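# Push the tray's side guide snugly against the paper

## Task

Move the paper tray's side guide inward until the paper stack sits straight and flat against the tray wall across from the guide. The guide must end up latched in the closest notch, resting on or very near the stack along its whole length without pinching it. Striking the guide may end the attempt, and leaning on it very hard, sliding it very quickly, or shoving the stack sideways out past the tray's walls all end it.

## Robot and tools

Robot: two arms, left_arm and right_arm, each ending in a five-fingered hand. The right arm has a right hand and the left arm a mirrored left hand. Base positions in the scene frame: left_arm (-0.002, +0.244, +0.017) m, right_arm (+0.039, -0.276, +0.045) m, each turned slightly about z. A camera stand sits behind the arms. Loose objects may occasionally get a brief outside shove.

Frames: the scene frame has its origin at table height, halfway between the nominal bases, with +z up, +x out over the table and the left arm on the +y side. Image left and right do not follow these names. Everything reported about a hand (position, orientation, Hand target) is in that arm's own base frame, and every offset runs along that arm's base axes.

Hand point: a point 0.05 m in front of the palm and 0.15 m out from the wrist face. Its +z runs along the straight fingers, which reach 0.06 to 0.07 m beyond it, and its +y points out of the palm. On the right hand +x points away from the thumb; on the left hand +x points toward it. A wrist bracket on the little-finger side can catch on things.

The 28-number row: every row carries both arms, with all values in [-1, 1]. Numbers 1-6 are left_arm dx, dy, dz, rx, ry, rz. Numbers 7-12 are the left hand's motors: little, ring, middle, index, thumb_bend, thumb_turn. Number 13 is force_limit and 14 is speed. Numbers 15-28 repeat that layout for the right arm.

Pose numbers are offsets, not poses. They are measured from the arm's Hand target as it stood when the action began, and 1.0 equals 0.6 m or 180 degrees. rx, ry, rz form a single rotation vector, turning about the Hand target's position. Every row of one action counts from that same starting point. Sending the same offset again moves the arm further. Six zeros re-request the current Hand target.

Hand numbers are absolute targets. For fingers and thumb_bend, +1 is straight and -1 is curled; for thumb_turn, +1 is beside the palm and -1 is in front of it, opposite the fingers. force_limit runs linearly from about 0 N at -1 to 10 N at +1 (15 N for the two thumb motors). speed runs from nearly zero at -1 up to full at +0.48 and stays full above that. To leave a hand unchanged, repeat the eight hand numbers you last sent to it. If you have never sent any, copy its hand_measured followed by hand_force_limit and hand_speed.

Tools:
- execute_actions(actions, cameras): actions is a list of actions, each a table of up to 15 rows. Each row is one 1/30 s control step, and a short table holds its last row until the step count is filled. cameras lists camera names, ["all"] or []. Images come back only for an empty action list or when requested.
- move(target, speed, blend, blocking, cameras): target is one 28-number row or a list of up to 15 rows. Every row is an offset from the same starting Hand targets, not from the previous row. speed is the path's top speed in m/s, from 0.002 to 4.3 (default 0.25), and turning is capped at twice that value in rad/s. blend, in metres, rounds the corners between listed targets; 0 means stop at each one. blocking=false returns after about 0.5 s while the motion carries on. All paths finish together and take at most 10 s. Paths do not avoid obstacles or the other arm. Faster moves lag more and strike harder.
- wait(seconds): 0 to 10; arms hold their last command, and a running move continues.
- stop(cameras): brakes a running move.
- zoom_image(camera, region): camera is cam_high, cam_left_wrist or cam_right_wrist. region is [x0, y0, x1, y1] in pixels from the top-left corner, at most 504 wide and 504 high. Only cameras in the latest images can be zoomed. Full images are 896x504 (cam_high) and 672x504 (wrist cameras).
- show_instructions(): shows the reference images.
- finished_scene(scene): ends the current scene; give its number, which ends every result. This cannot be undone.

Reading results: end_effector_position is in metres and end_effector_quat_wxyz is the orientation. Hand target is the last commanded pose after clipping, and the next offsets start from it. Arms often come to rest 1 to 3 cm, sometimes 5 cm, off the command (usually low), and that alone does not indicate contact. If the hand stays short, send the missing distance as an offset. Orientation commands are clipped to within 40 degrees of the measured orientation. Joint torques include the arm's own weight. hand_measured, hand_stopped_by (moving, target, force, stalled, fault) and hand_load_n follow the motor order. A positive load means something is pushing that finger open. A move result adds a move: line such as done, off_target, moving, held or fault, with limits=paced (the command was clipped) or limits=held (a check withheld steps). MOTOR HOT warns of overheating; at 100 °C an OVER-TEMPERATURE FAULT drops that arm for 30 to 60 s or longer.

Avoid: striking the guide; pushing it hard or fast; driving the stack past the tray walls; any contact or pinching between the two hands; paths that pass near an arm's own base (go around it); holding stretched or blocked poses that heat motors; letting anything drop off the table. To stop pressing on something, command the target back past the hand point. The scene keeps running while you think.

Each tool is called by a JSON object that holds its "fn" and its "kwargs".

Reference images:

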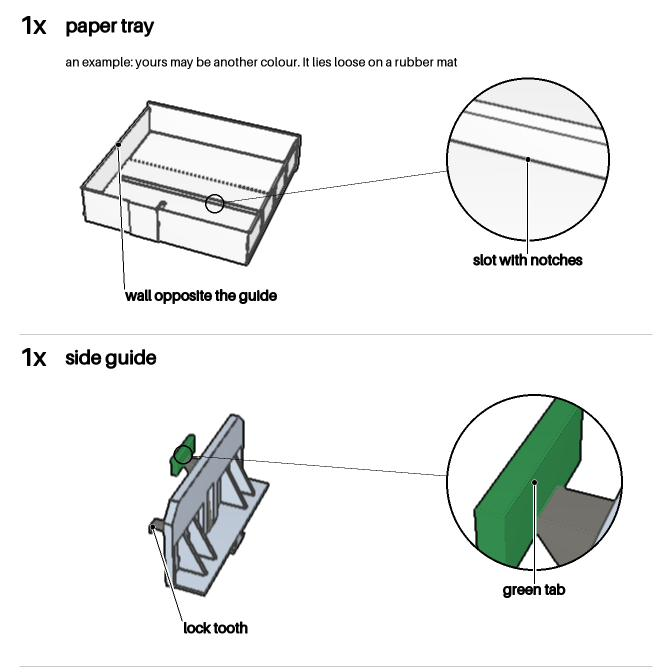

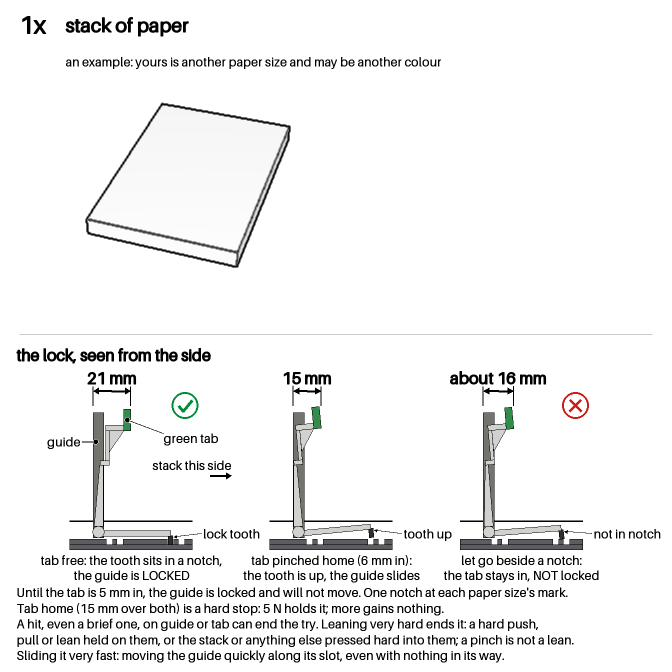

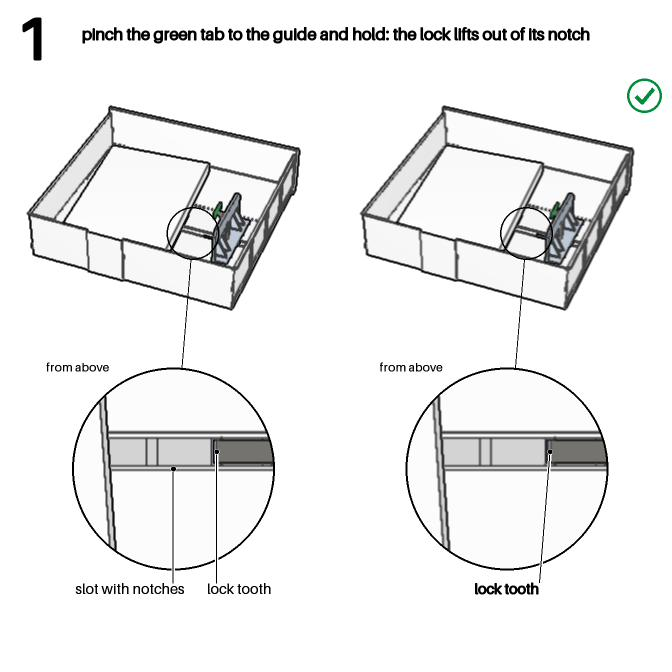

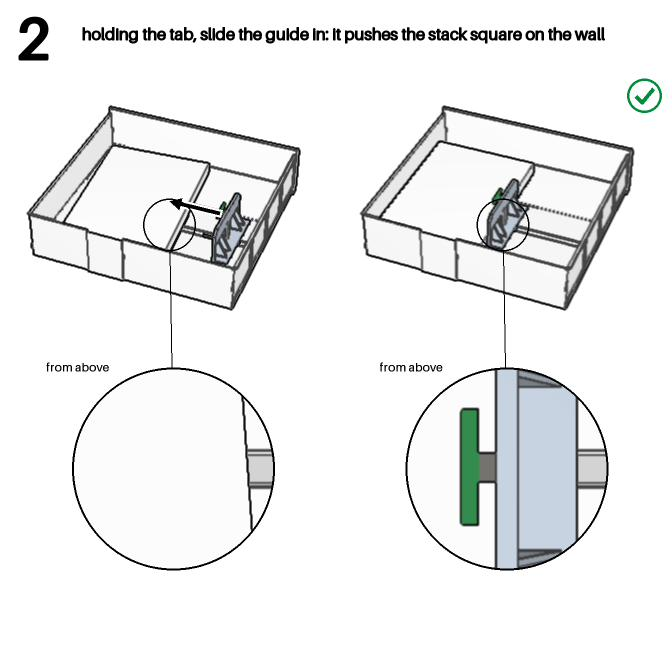

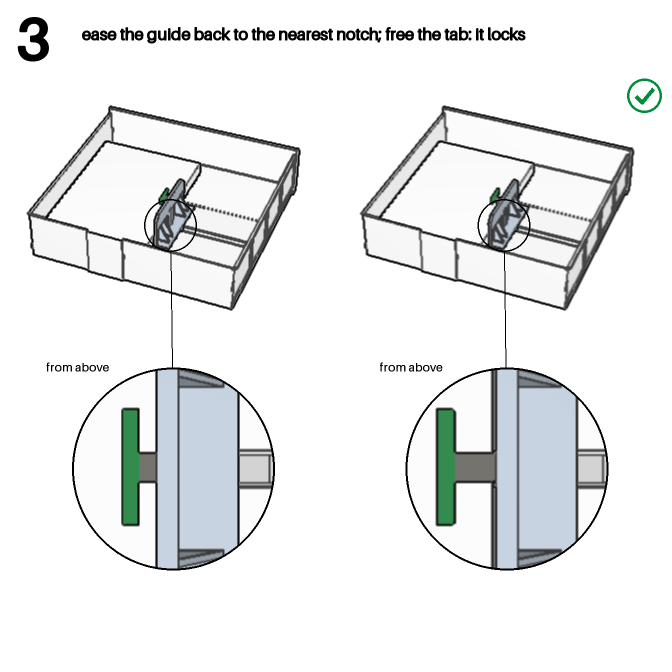

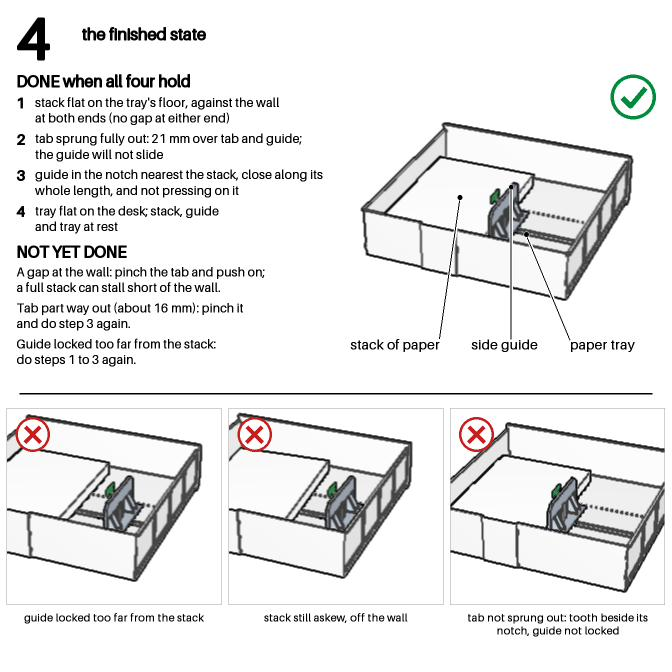

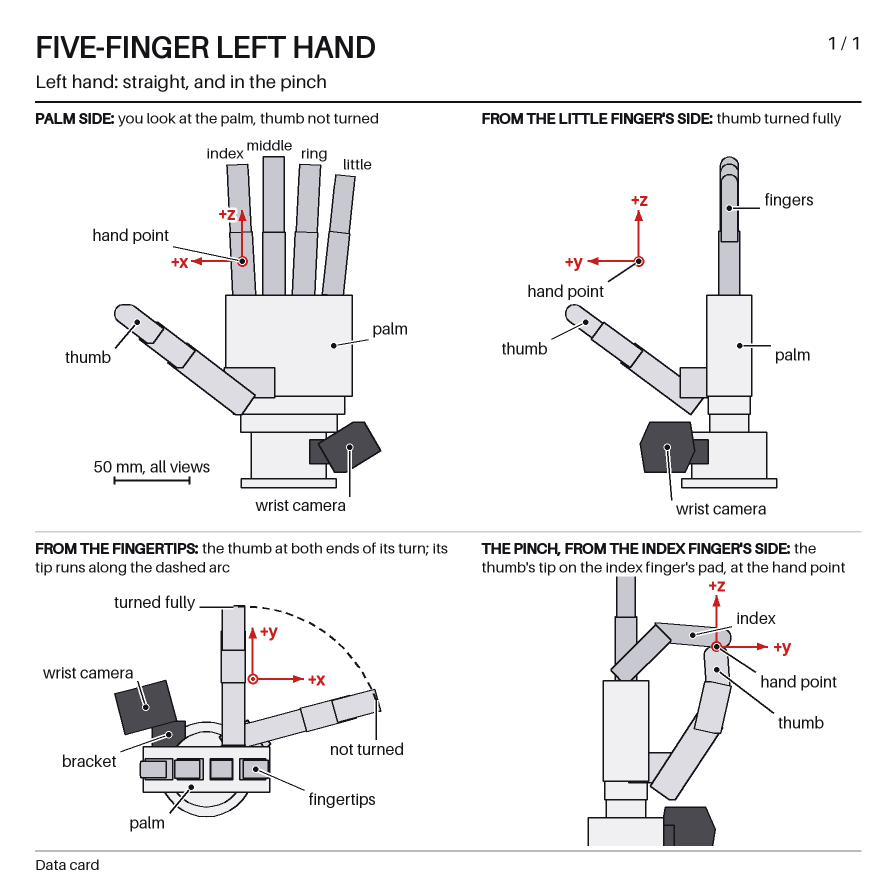

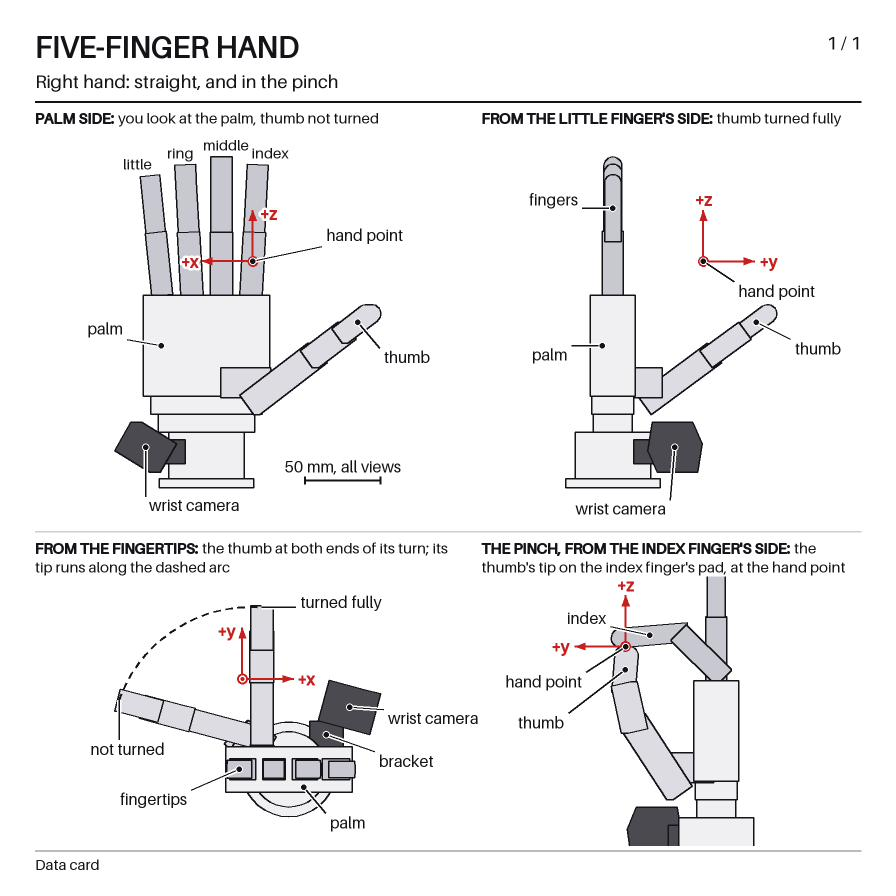

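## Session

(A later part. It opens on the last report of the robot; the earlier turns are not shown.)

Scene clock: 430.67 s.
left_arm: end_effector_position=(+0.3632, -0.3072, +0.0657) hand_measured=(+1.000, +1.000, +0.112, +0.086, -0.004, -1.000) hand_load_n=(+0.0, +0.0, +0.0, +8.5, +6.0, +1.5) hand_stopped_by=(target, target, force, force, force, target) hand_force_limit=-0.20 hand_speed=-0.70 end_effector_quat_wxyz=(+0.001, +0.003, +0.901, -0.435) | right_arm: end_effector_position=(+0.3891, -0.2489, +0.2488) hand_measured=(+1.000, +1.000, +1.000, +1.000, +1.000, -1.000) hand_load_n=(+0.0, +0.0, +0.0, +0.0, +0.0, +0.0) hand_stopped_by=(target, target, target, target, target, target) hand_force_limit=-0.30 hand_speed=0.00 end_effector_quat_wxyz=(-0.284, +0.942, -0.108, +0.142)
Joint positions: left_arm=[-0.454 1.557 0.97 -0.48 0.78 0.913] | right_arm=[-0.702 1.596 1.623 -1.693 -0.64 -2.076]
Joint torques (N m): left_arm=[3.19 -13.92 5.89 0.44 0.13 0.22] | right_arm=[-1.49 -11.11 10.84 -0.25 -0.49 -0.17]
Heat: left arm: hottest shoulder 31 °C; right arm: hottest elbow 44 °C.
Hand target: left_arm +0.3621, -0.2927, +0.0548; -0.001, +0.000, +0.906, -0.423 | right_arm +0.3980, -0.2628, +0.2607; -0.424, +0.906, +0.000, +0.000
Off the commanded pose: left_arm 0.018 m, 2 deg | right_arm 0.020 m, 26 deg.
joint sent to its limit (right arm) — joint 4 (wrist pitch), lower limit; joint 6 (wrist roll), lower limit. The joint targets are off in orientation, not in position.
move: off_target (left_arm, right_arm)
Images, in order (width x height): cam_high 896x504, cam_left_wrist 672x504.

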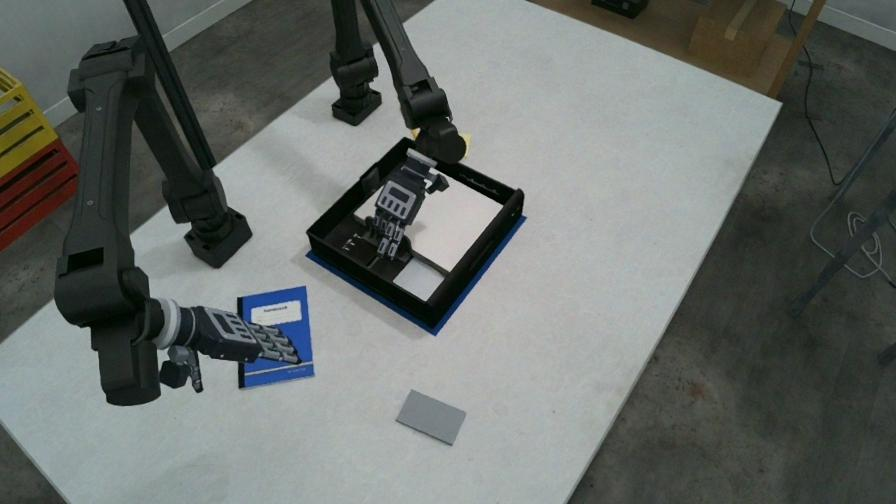

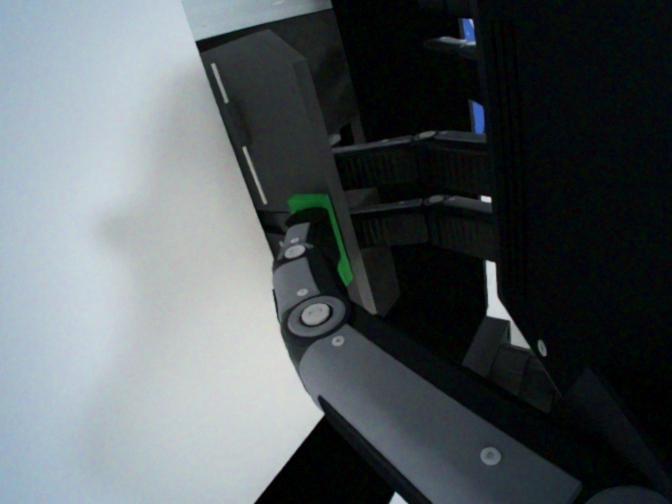

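{"fn": "move", "kwargs": {"target": [0,0.018,0,0,0,0,1,1,-0.3,-0.3,-0.32,-1,-0.2,-0.7, 0,0,0.0,0,0,0,1,1,1,1,1,-1,-0.3,0], "speed": 0.03, "cameras": ["cam_left_wrist","cam_high"]}}

{"fn": "zoom_image", "kwargs": {"camera": "cam_high", "region": [305, 135, 445, 305]}}

Scene clock: 434.30 s.
left_arm: end_effector_position=(+0.3631, -0.3011, +0.0652) hand_measured=(+1.000, +1.000, +0.112, +0.086, -0.004, -1.000) hand_load_n=(+0.0, +0.0, +0.0, +10.5, +5.5, +1.5) hand_stopped_by=(target, target, force, force, force, target) hand_force_limit=-0.20 hand_speed=-0.70 end_effector_quat_wxyz=(+0.001, +0.009, +0.900, -0.436) | right_arm: end_effector_position=(+0.3891, -0.2489, +0.2488) hand_measured=(+1.000, +1.000, +1.000, +1.000, +1.000, -1.000) hand_load_n=(+0.0, +0.0, +0.0, +0.0, +0.0, +0.0) hand_stopped_by=(target, target, target, target, target, target) hand_force_limit=-0.30 hand_speed=0.00 end_effector_quat_wxyz=(-0.284, +0.942, -0.108, +0.142)
Joint positions: left_arm=[-0.441 1.554 0.966 -0.494 0.793 0.941] | right_arm=[-0.702 1.596 1.623 -1.693 -0.64 -2.076]
Joint torques (N m): left_arm=[3.84 -14.15 5.56 0.2 0 0.2] | right_arm=[-1.44 -11.16 10.81 -0.28 -0.49 -0.18]
Heat: left arm: hottest shoulder 31 °C; right arm: hottest elbow 44 °C.
Hand target: left_arm +0.3620, -0.2820, +0.0548; -0.001, +0.000, +0.906, -0.423 | right_arm +0.3980, -0.2628, +0.2607; -0.424, +0.906, +0.000, +0.000
Off the commanded pose: left_arm 0.022 m, 2 deg | right_arm 0.020 m, 26 deg.
joint sent to its limit (right arm) — joint 4 (wrist pitch), lower limit; joint 6 (wrist roll), lower limit. The joint targets are off in orientation, not in position.
move: off_target (left_arm, right_arm)
Images, in order (width x height): cam_high 896x504, cam_left_wrist 672x504.

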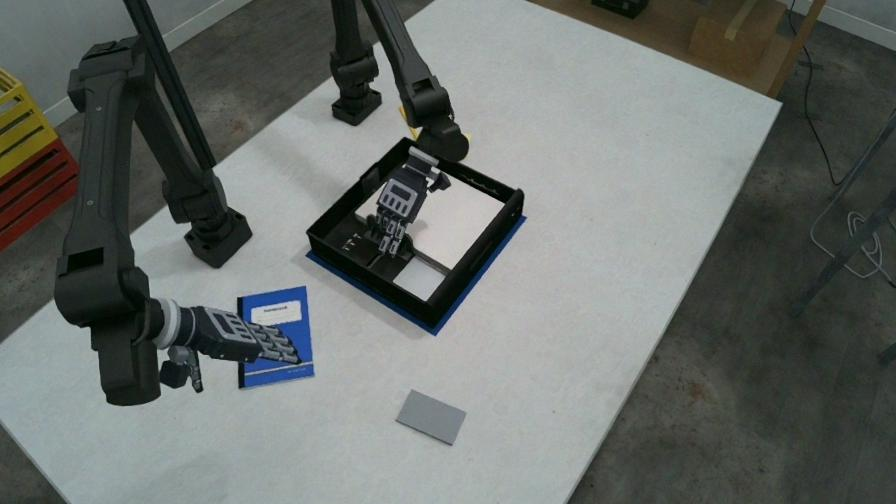

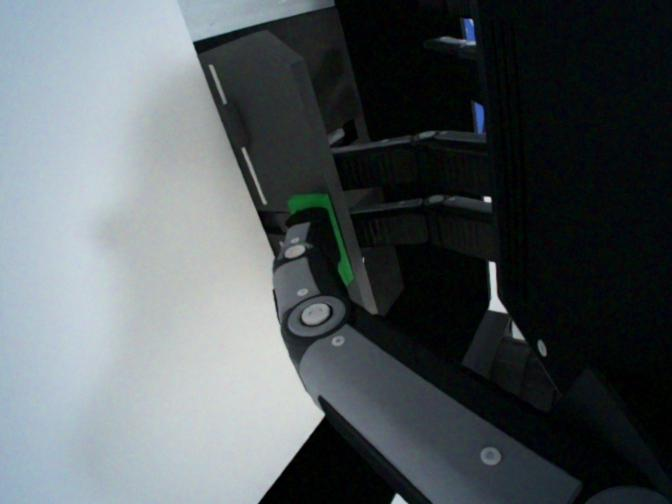

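Scaled by 2.965 from the camera's 896x504 image, which has a finer 1280x720 frame.

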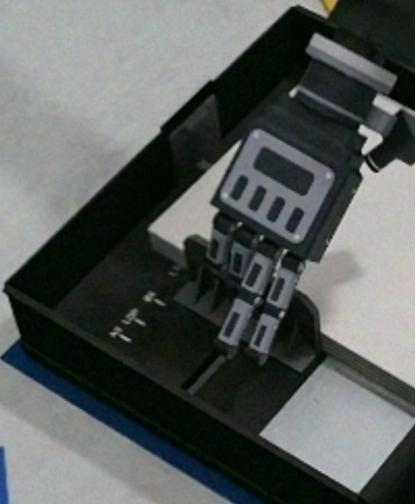

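{"fn": "move", "kwargs": {"target": [0,0.015,0,0,0,0,1,1,-0.35,-0.3,-0.32,-1,-0.2,-0.7, 0,0,0.0,0,0,0,1,1,1,1,1,-1,-0.3,0], "speed": 0.03, "cameras": ["cam_left_wrist","cam_high"]}}

{"fn": "zoom_image", "kwargs": {"camera": "cam_high", "region": [305, 135, 535, 340]}}

Scene clock: 438.97 s.
left_arm: end_effector_position=(+0.3632, -0.2936, +0.0652) hand_measured=(+1.000, +1.000, +0.092, +0.086, -0.004, -1.000) hand_load_n=(+0.0, +0.0, +9.5, +8.0, +6.5, +1.5) hand_stopped_by=(target, target, force, force, force, target) hand_force_limit=-0.20 hand_speed=-0.70 end_effector_quat_wxyz=(+0.001, +0.012, +0.899, -0.438) | right_arm: end_effector_position=(+0.3891, -0.2489, +0.2488) hand_measured=(+1.000, +1.000, +1.000, +1.000, +1.000, -1.000) hand_load_n=(+0.0, +0.0, +0.0, +0.0, +0.0, +0.0) hand_stopped_by=(target, target, target, target, target, target) hand_force_limit=-0.30 hand_speed=0.00 end_effector_quat_wxyz=(-0.284, +0.942, -0.108, +0.142)
Joint positions: left_arm=[-0.424 1.548 0.96 -0.508 0.804 0.968] | right_arm=[-0.702 1.596 1.623 -1.693 -0.64 -2.076]
Joint torques (N m): left_arm=[4.01 -14.1 5.5 0.02 -0.09 0.19] | right_arm=[-1.49 -11.16 10.82 -0.27 -0.49 -0.18]
Heat: left arm: hottest shoulder 31 °C; right arm: hottest elbow 44 °C.
Hand target: left_arm +0.3621, -0.2729, +0.0549; -0.001, +0.000, +0.906, -0.423 | right_arm +0.3980, -0.2628, +0.2607; -0.424, +0.906, +0.000, +0.000
Off the commanded pose: left_arm 0.023 m, 2 deg | right_arm 0.020 m, 26 deg.
joint sent to its limit (right arm) — joint 4 (wrist pitch), lower limit; joint 6 (wrist roll), lower limit. The joint targets are off in orientation, not in position.
move: off_target (left_arm, right_arm)
Images, in order (width x height): cam_high 896x504, cam_left_wrist 672x504.

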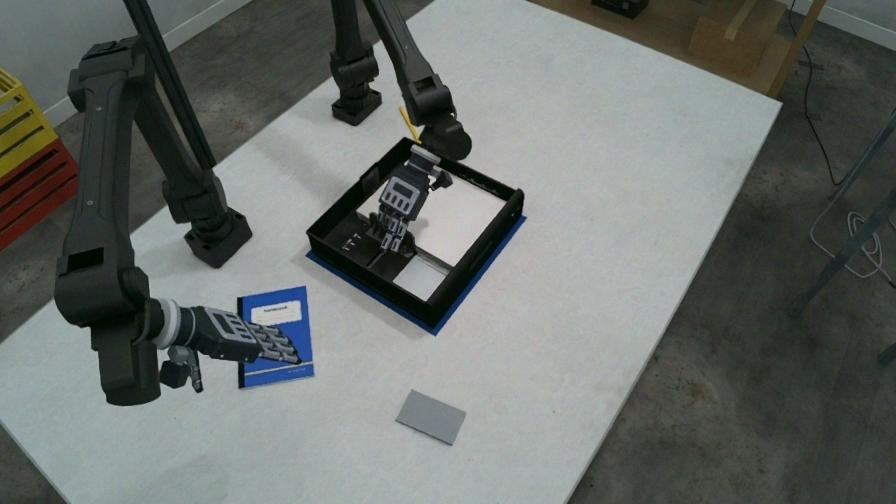

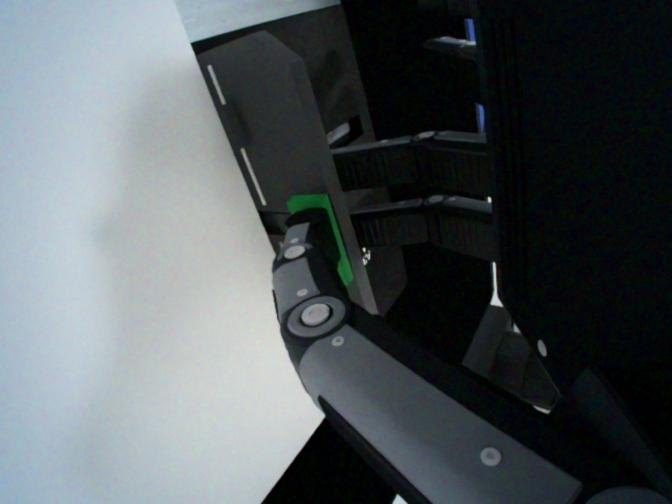

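Scaled by 2.191 from the camera's 896x504 image, which has a finer 1280x720 frame.

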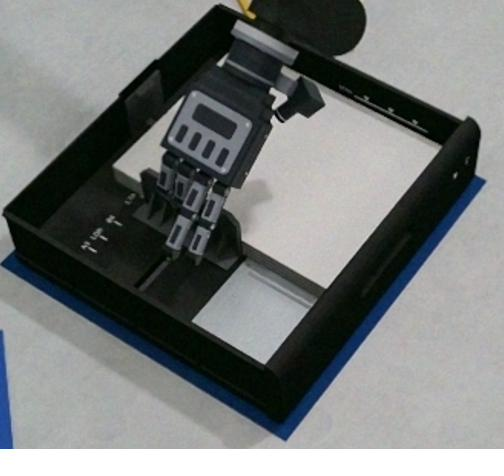

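{"fn": "zoom_image", "kwargs": {"camera": "cam_high", "region": [430, 145, 540, 245]}}

Scaled by 4.582 from the camera's 896x504 image, which has a finer 1280x720 frame.

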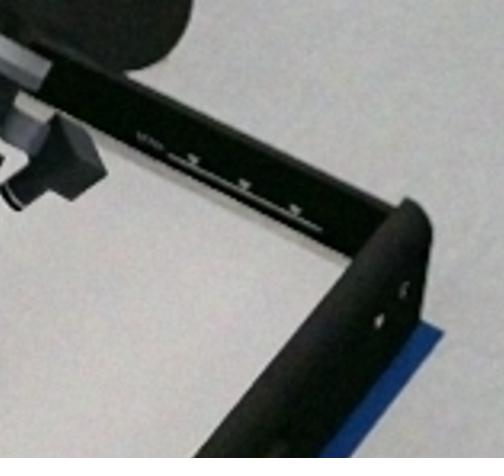

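{"fn": "move", "kwargs": {"target": [0,0.012,0,0,0,0,1,1,-0.35,-0.3,-0.32,-1,-0.2,-0.7, 0,0,0.0,0,0,0,1,1,1,1,1,-1,-0.3,0], "speed": 0.03, "cameras": ["cam_left_wrist","cam_high"]}}

{"fn": "zoom_image", "kwargs": {"camera": "cam_high", "region": [430, 145, 540, 245]}}

{"fn": "zoom_image", "kwargs": {"camera": "cam_high", "region": [305, 135, 445, 305]}}

Scene clock: 448.13 s.
left_arm: end_effector_position=(+0.3630, -0.2915, +0.0650) hand_measured=(+1.000, +1.000, +0.092, +0.086, -0.004, -1.000) hand_load_n=(+0.0, +0.0, +8.5, +10.0, +7.5, +2.0) hand_stopped_by=(target, target, force, force, force, target) hand_force_limit=-0.20 hand_speed=-0.70 end_effector_quat_wxyz=(+0.001, +0.018, +0.898, -0.439) | right_arm: end_effector_position=(+0.3891, -0.2489, +0.2488) hand_measured=(+1.000, +1.000, +1.000, +1.000, +1.000, -1.000) hand_load_n=(+0.0, +0.0, +0.0, +0.0, +0.0, +0.0) hand_stopped_by=(target, target, target, target, target, target) hand_force_limit=-0.30 hand_speed=0.00 end_effector_quat_wxyz=(-0.284, +0.942, -0.108, +0.142)
Joint positions: left_arm=[-0.419 1.548 0.96 -0.518 0.812 0.988] | right_arm=[-0.702 1.596 1.623 -1.693 -0.64 -2.076]
Joint torques (N m): left_arm=[4.6 -14.45 5.14 -0.17 -0.19 0.15] | right_arm=[-1.49 -11.22 10.84 -0.28 -0.49 -0.18]
Heat: left arm: hottest elbow 31 °C; right arm: hottest elbow 44 °C.
Hand target: left_arm +0.3621, -0.2657, +0.0549; -0.001, +0.000, +0.906, -0.423 | right_arm +0.3980, -0.2628, +0.2607; -0.424, +0.906, +0.000, +0.000
Off the commanded pose: left_arm 0.028 m, 3 deg | right_arm 0.020 m, 26 deg.
joint sent to its limit (right arm) — joint 4 (wrist pitch), lower limit; joint 6 (wrist roll), lower limit. The joint targets are off in orientation, not in position.
move: off_target (left_arm, right_arm)
Images, in order (width x height): cam_high 896x504, cam_left_wrist 672x504.

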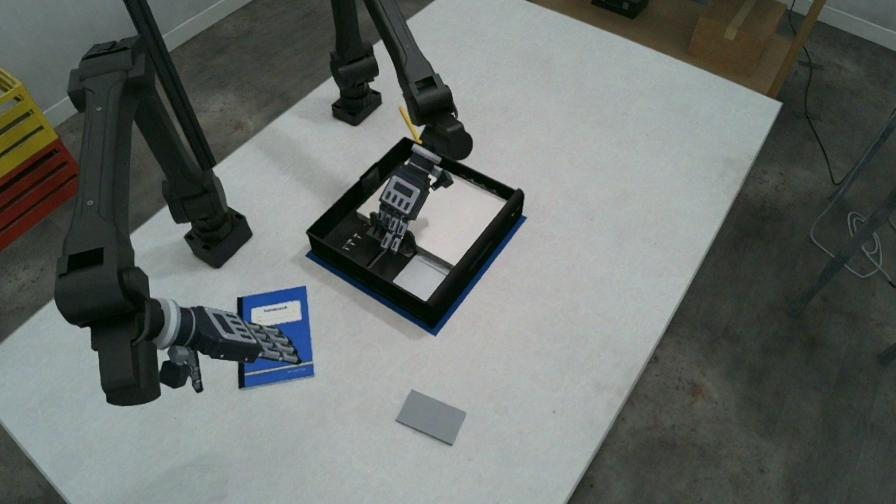

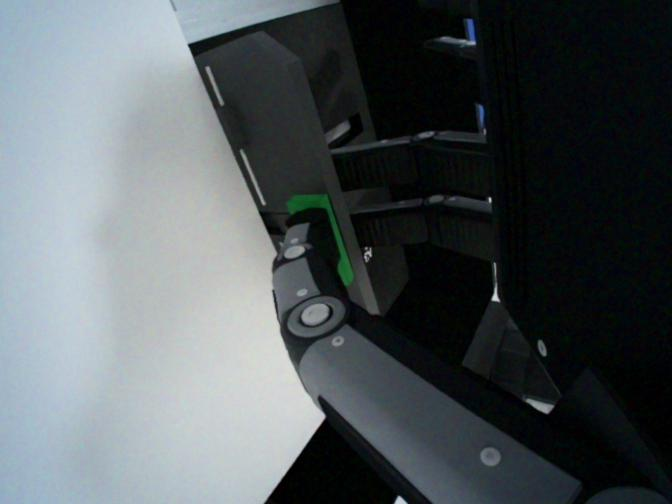

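Scaled by 4.582 from the camera's 896x504 image, which has a finer 1280x720 frame.

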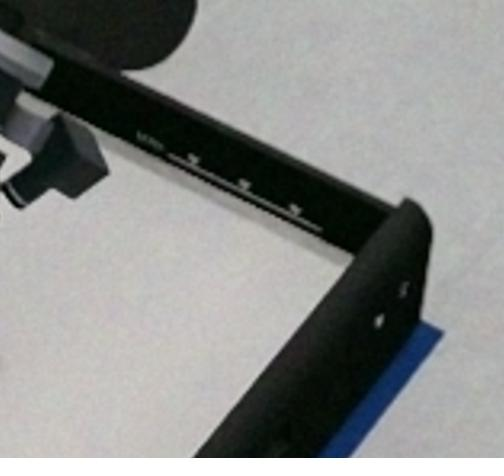

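Scaled by 2.965 from the camera's 896x504 image, which has a finer 1280x720 frame.

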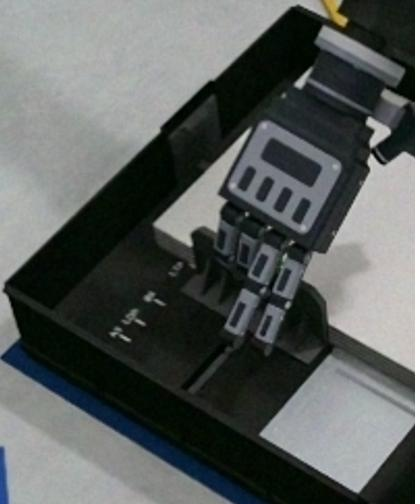

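{"fn": "move", "kwargs": {"target": [0,0.012,0,0,0,0,1,1,-0.35,-0.3,-0.32,-1,-0.2,-0.7, 0,0,0.0,0,0,0,1,1,1,1,1,-1,-0.3,0], "speed": 0.03, "cameras": ["cam_left_wrist","cam_high"]}}

{"fn": "zoom_image", "kwargs": {"camera": "cam_high", "region": [430, 145, 540, 245]}}

{"fn": "zoom_image", "kwargs": {"camera": "cam_high", "region": [305, 135, 445, 305]}}

Scene clock: 452.57 s.
left_arm: end_effector_position=(+0.3613, -0.2901, +0.0644) hand_measured=(+1.000, +1.000, +0.092, +0.086, -0.004, -1.000) hand_load_n=(+0.0, +0.0, +7.0, +12.5, +8.0, +2.0) hand_stopped_by=(target, target, force, force, force, target) hand_force_limit=-0.20 hand_speed=-0.70 end_effector_quat_wxyz=(+0.000, +0.024, +0.897, -0.441) | right_arm: end_effector_position=(+0.3891, -0.2489, +0.2488) hand_measured=(+1.000, +1.000, +1.000, +1.000, +1.000, -1.000) hand_load_n=(+0.0, +0.0, +0.0, +0.0, +0.0, +0.0) hand_stopped_by=(target, target, target, target, target, target) hand_force_limit=-0.30 hand_speed=0.00 end_effector_quat_wxyz=(-0.284, +0.942, -0.108, +0.142)
Joint positions: left_arm=[-0.416 1.547 0.956 -0.523 0.821 1.007] | right_arm=[-0.702 1.596 1.623 -1.693 -0.64 -2.076]
Joint torques (N m): left_arm=[5.48 -14.62 5.05 -0.44 -0.32 0.15] | right_arm=[-1.38 -11.16 10.84 -0.28 -0.48 -0.17]
Heat: left arm: hottest shoulder 30 °C; right arm: hottest elbow 44 °C.
Hand target: left_arm +0.3619, -0.2585, +0.0548; -0.002, +0.000, +0.906, -0.423 | right_arm +0.3980, -0.2628, +0.2607; -0.424, +0.906, +0.000, +0.000
Off the commanded pose: left_arm 0.033 m, 4 deg | right_arm 0.020 m, 26 deg.
joint sent to its limit (right arm) — joint 4 (wrist pitch), lower limit; joint 6 (wrist roll), lower limit. The joint targets are off in orientation, not in position.
move: off_target (left_arm, right_arm)
Images, in order (width x height): cam_high 896x504, cam_left_wrist 672x504.

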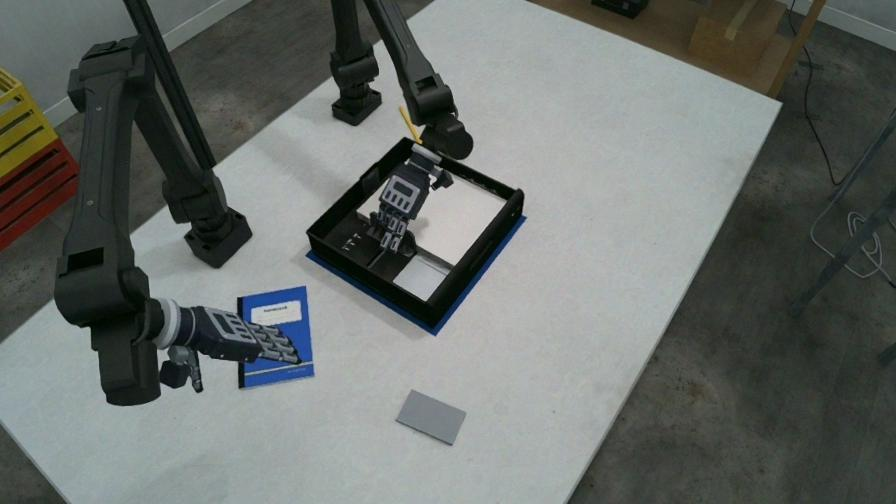

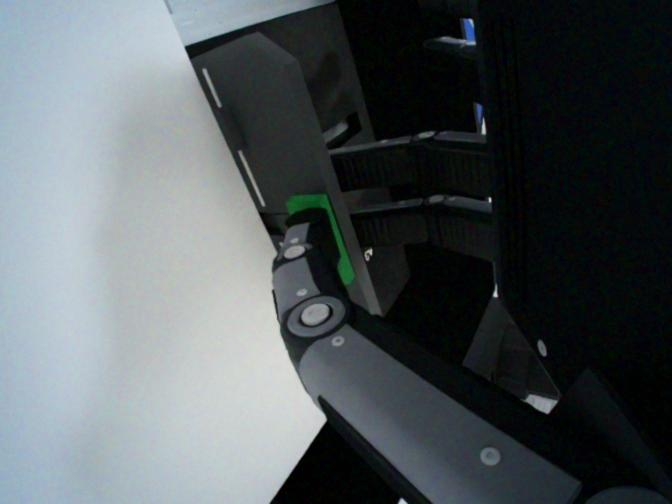

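Scaled by 4.582 from the camera's 896x504 image, which has a finer 1280x720 frame.

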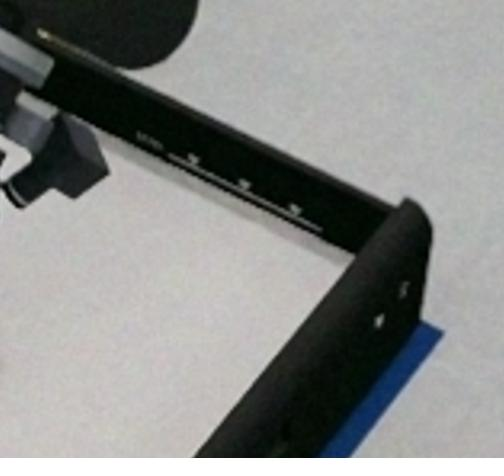

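Scaled by 2.965 from the camera's 896x504 image, which has a finer 1280x720 frame.

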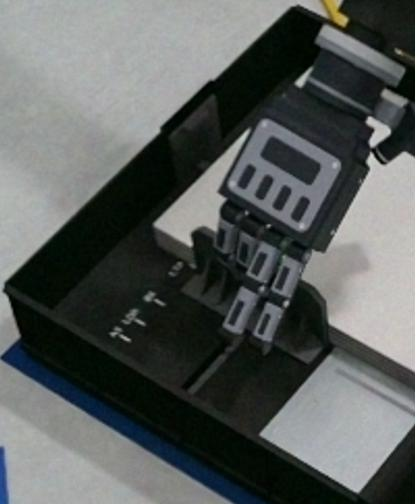

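{"fn": "move", "kwargs": {"target": [0,-0.045,0,0,0,0,1,1,-0.35,-0.3,-0.32,-1,-0.2,-0.7, 0,0,0.0,0,0,0,1,1,1,1,1,-1,-0.3,0], "speed": 0.03, "cameras": ["cam_left_wrist"]}}

Scene clock: 459.43 s.
left_arm: end_effector_position=(+0.3626, -0.2918, +0.0645) hand_measured=(+1.000, +1.000, +0.092, +0.086, -0.004, -1.000) hand_load_n=(+0.0, +0.0, +8.5, +7.5, +8.5, +1.5) hand_stopped_by=(target, target, force, force, force, target) hand_force_limit=-0.20 hand_speed=-0.70 end_effector_quat_wxyz=(+0.002, +0.012, +0.900, -0.436) | right_arm: end_effector_position=(+0.3891, -0.2489, +0.2488) hand_measured=(+1.000, +1.000, +1.000, +1.000, +1.000, -1.000) hand_load_n=(+0.0, +0.0, +0.0, +0.0, +0.0, +0.0) hand_stopped_by=(target, target, target, target, target, target) hand_force_limit=-0.30 hand_speed=0.00 end_effector_quat_wxyz=(-0.284, +0.942, -0.108, +0.142)
Joint positions: left_arm=[-0.422 1.546 0.956 -0.51 0.802 0.972] | right_arm=[-0.702 1.596 1.623 -1.693 -0.64 -2.076]
Joint torques (N m): left_arm=[2.02 -12.98 6.54 0.94 -0.51 -0.13] | right_arm=[-1.44 -11.22 10.85 -0.29 -0.49 -0.18]
Heat: left arm: hottest shoulder 31 °C; right arm: hottest elbow 45 °C.
Hand target: left_arm +0.3620, -0.2856, +0.0548; -0.001, +0.000, +0.906, -0.423 | right_arm +0.3980, -0.2628, +0.2607; -0.424, +0.906, +0.000, +0.000
Off the commanded pose: left_arm 0.012 m, 2 deg | right_arm 0.020 m, 26 deg.
joint sent to its limit (right arm) — joint 4 (wrist pitch), lower limit; joint 6 (wrist roll), lower limit. The joint targets are off in orientation, not in position.
move: off_target (left_arm, right_arm)
Images, in order (width x height): cam_left_wrist 672x504.

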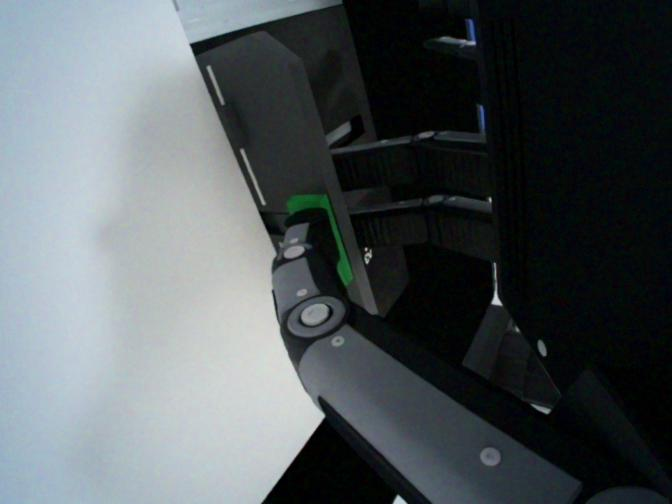

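{"fn": "move", "kwargs": {"target": [0,-0.02,0,0,0,0,1,1,-0.35,-0.3,-0.32,-1,-0.2,-0.7, 0,0,0.0,0,0,0,1,1,1,1,1,-1,-0.3,0], "speed": 0.03, "cameras": ["cam_left_wrist"]}}

Scene clock: 461.83 s.
left_arm: end_effector_position=(+0.3624, -0.2940, +0.0647) hand_measured=(+1.000, +1.000, +0.092, +0.086, -0.004, -1.000) hand_load_n=(+0.0, +0.0, +8.5, +4.0, +11.0, +1.0) hand_stopped_by=(target, target, force, force, force, target) hand_force_limit=-0.20 hand_speed=-0.70 end_effector_quat_wxyz=(+0.003, +0.003, +0.902, -0.432) | right_arm: end_effector_position=(+0.3891, -0.2489, +0.2488) hand_measured=(+1.000, +1.000, +1.000, +1.000, +1.000, -1.000) hand_load_n=(+0.0, +0.0, +0.0, +0.0, +0.0, +0.0) hand_stopped_by=(target, target, target, target, target, target) hand_force_limit=-0.30 hand_speed=0.00 end_effector_quat_wxyz=(-0.284, +0.942, -0.108, +0.142)
Joint positions: left_arm=[-0.43 1.543 0.956 -0.502 0.785 0.945] | right_arm=[-0.702 1.596 1.623 -1.693 -0.64 -2.076]
Joint torques (N m): left_arm=[0.67 -12.16 7.3 1.5 -0.27 -0.17] | right_arm=[-1.44 -11.11 10.84 -0.28 -0.49 -0.17]
Heat: left arm: hottest shoulder 31 °C; right arm: hottest elbow 45 °C.
Hand target: left_arm +0.3620, -0.2975, +0.0548; -0.001, +0.000, +0.906, -0.423 | right_arm +0.3980, -0.2628, +0.2607; -0.424, +0.906, +0.000, +0.000
Off the commanded pose: left_arm 0.011 m, 1 deg | right_arm 0.020 m, 26 deg.
joint sent to its limit (right arm) — joint 4 (wrist pitch), lower limit; joint 6 (wrist roll), lower limit. The joint targets are off in orientation, not in position.
move: off_target (left_arm, right_arm)
Images, in order (width x height): cam_left_wrist 672x504.

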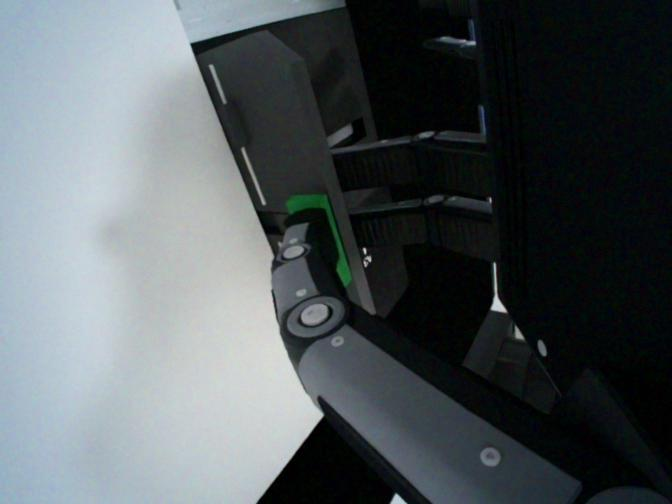

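{"fn": "move", "kwargs": {"target": [0,-0.015,0,0,0,0,1,1,-0.35,-0.3,-0.32,-1,-0.2,-0.7, 0,0,0.0,0,0,0,1,1,1,1,1,-1,-0.3,0], "speed": 0.03, "cameras": ["cam_left_wrist","cam_high"]}}

{"fn": "zoom_image", "kwargs": {"camera": "cam_high", "region": [305, 135, 445, 305]}}

Scene clock: 465.23 s.
left_arm: end_effector_position=(+0.3611, -0.3009, +0.0650) hand_measured=(+1.000, +1.000, +0.092, +0.086, -0.004, -1.000) hand_load_n=(+0.0, +0.0, +9.0, +3.0, +11.5, +0.0) hand_stopped_by=(target, target, force, force, force, target) hand_force_limit=-0.20 hand_speed=-0.70 end_effector_quat_wxyz=(+0.005, +0.004, +0.902, -0.431) | right_arm: end_effector_position=(+0.3891, -0.2489, +0.2488) hand_measured=(+1.000, +1.000, +1.000, +1.000, +1.000, -1.000) hand_load_n=(+0.0, +0.0, +0.0, -0.5, +0.0, +0.0) hand_stopped_by=(target, target, target, target, target, target) hand_force_limit=-0.30 hand_speed=0.00 end_effector_quat_wxyz=(-0.284, +0.942, -0.108, +0.142)
Joint positions: left_arm=[-0.448 1.543 0.956 -0.484 0.773 0.925] | right_arm=[-0.702 1.596 1.623 -1.693 -0.64 -2.076]
Joint torques (N m): left_arm=[0.67 -11.52 7.94 1.5 -0.14 -0.18] | right_arm=[-1.49 -11.22 10.81 -0.29 -0.49 -0.17]
Heat: left arm: hottest shoulder 31 °C; right arm: hottest elbow 45 °C.
Hand target: left_arm +0.3619, -0.3065, +0.0548; -0.002, +0.000, +0.906, -0.423 | right_arm +0.3980, -0.2628, +0.2607; -0.424, +0.906, +0.000, +0.000
Off the commanded pose: left_arm 0.012 m, 1 deg | right_arm 0.020 m, 26 deg.
joint sent to its limit (right arm) — joint 4 (wrist pitch), lower limit; joint 6 (wrist roll), lower limit. The joint targets are off in orientation, not in position.
move: off_target (left_arm, right_arm)
Images, in order (width x height): cam_high 896x504, cam_left_wrist 672x504.

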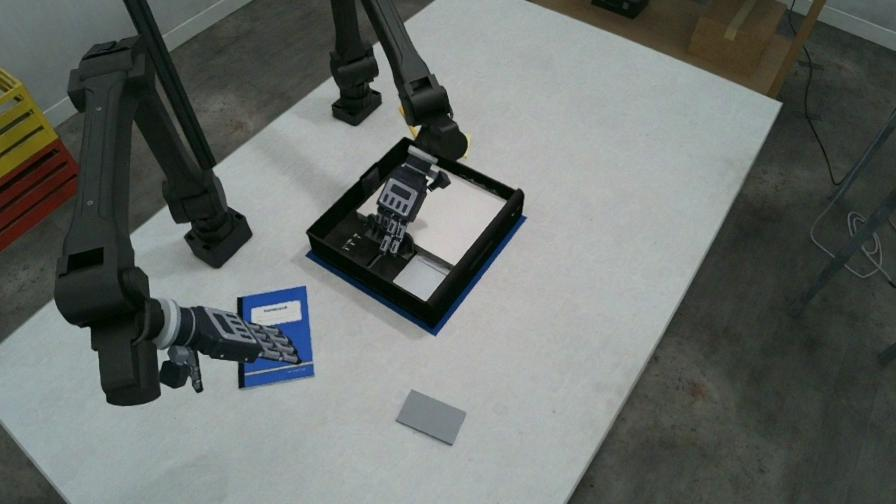

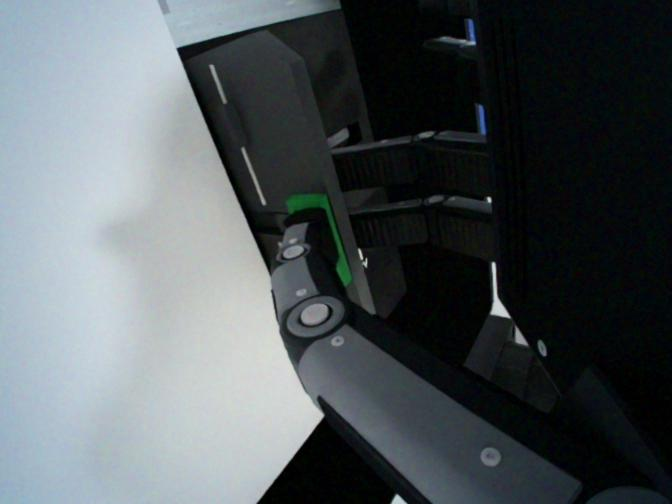

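Scaled by 2.965 from the camera's 896x504 image, which has a finer 1280x720 frame.

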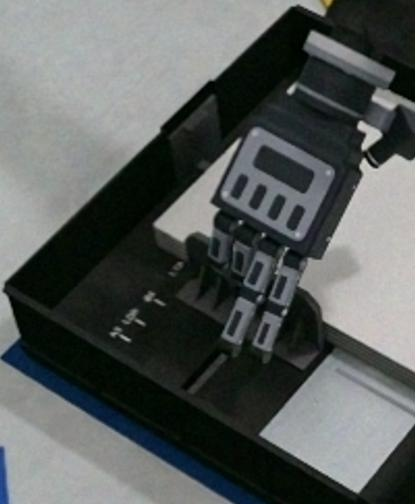

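{"fn": "move", "kwargs": {"target": [0,0,0,0,0,0,1,1,-0.35,-0.3,0.5,-1,-0.2,-0.6, 0,0,0.0,0,0,0,1,1,1,1,1,-1,-0.3,0], "speed": 0.03, "cameras": ["cam_left_wrist"]}}

{"fn": "zoom_image", "kwargs": {"camera": "cam_left_wrist", "region": [140, 120, 420, 360]}}

Scene clock: 468.73 s.
left_arm: end_effector_position=(+0.3604, -0.3006, +0.0583) hand_measured=(+1.000, +1.000, +0.092, +0.086, +0.500, -1.000) hand_load_n=(+0.0, +0.0, +1.0, +0.0, +0.0, +0.5) hand_stopped_by=(target, target, force, force, target, target) hand_force_limit=-0.20 hand_speed=-0.60 end_effector_quat_wxyz=(+0.002, +0.001, +0.905, -0.424) | right_arm: end_effector_position=(+0.3891, -0.2489, +0.2488) hand_measured=(+1.000, +1.000, +1.000, +1.000, +1.000, -1.000) hand_load_n=(-0.5, -0.5, +0.0, +0.0, +0.0, +0.0) hand_stopped_by=(target, target, target, target, target, target) hand_force_limit=-0.30 hand_speed=0.00 end_effector_quat_wxyz=(-0.284, +0.942, -0.108, +0.142)
Joint positions: left_arm=[-0.452 1.556 0.956 -0.484 0.761 0.924] | right_arm=[-0.702 1.596 1.623 -1.693 -0.64 -2.076]
Joint torques (N m): left_arm=[0.97 -12.63 7.88 1.44 0.4 -0.19] | right_arm=[-1.38 -11.22 10.81 -0.27 -0.49 -0.18]
Heat: left arm: hottest shoulder 30 °C; right arm: hottest elbow 45 °C.
Hand target: left_arm +0.3620, -0.3064, +0.0548; -0.002, +0.000, +0.906, -0.423 | right_arm +0.3980, -0.2628, +0.2607; -0.424, +0.906, +0.000, +0.000
Off the commanded pose: left_arm 0.007 m, 1 deg | right_arm 0.020 m, 26 deg.
joint sent to its limit (right arm) — joint 4 (wrist pitch), lower limit; joint 6 (wrist roll), lower limit. The joint targets are off in orientation, not in position.
move: off_target (right_arm)
Images, in order (width x height): cam_left_wrist 672x504.

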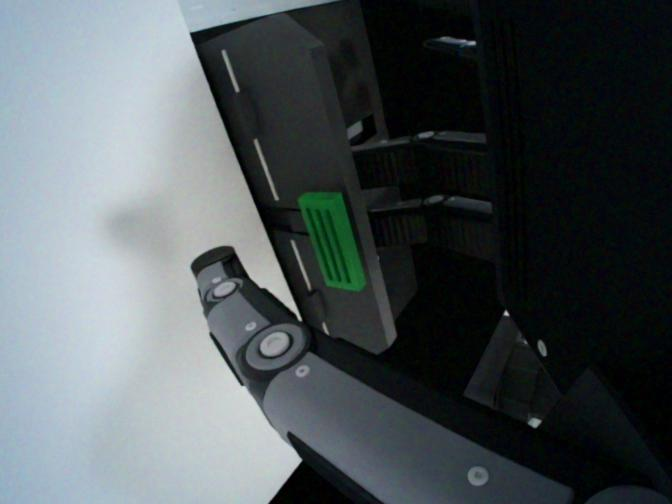

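Scaled by 1.800 from the camera's 672x504 image, which has a finer 960x720 frame.

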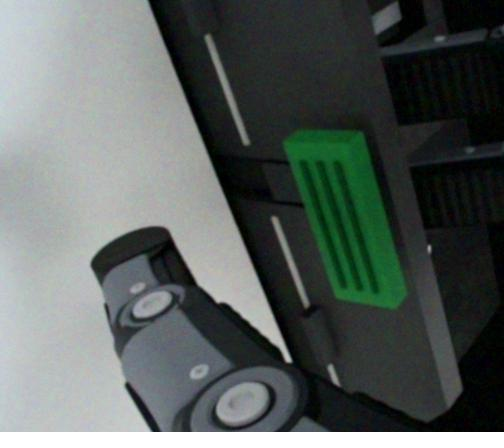

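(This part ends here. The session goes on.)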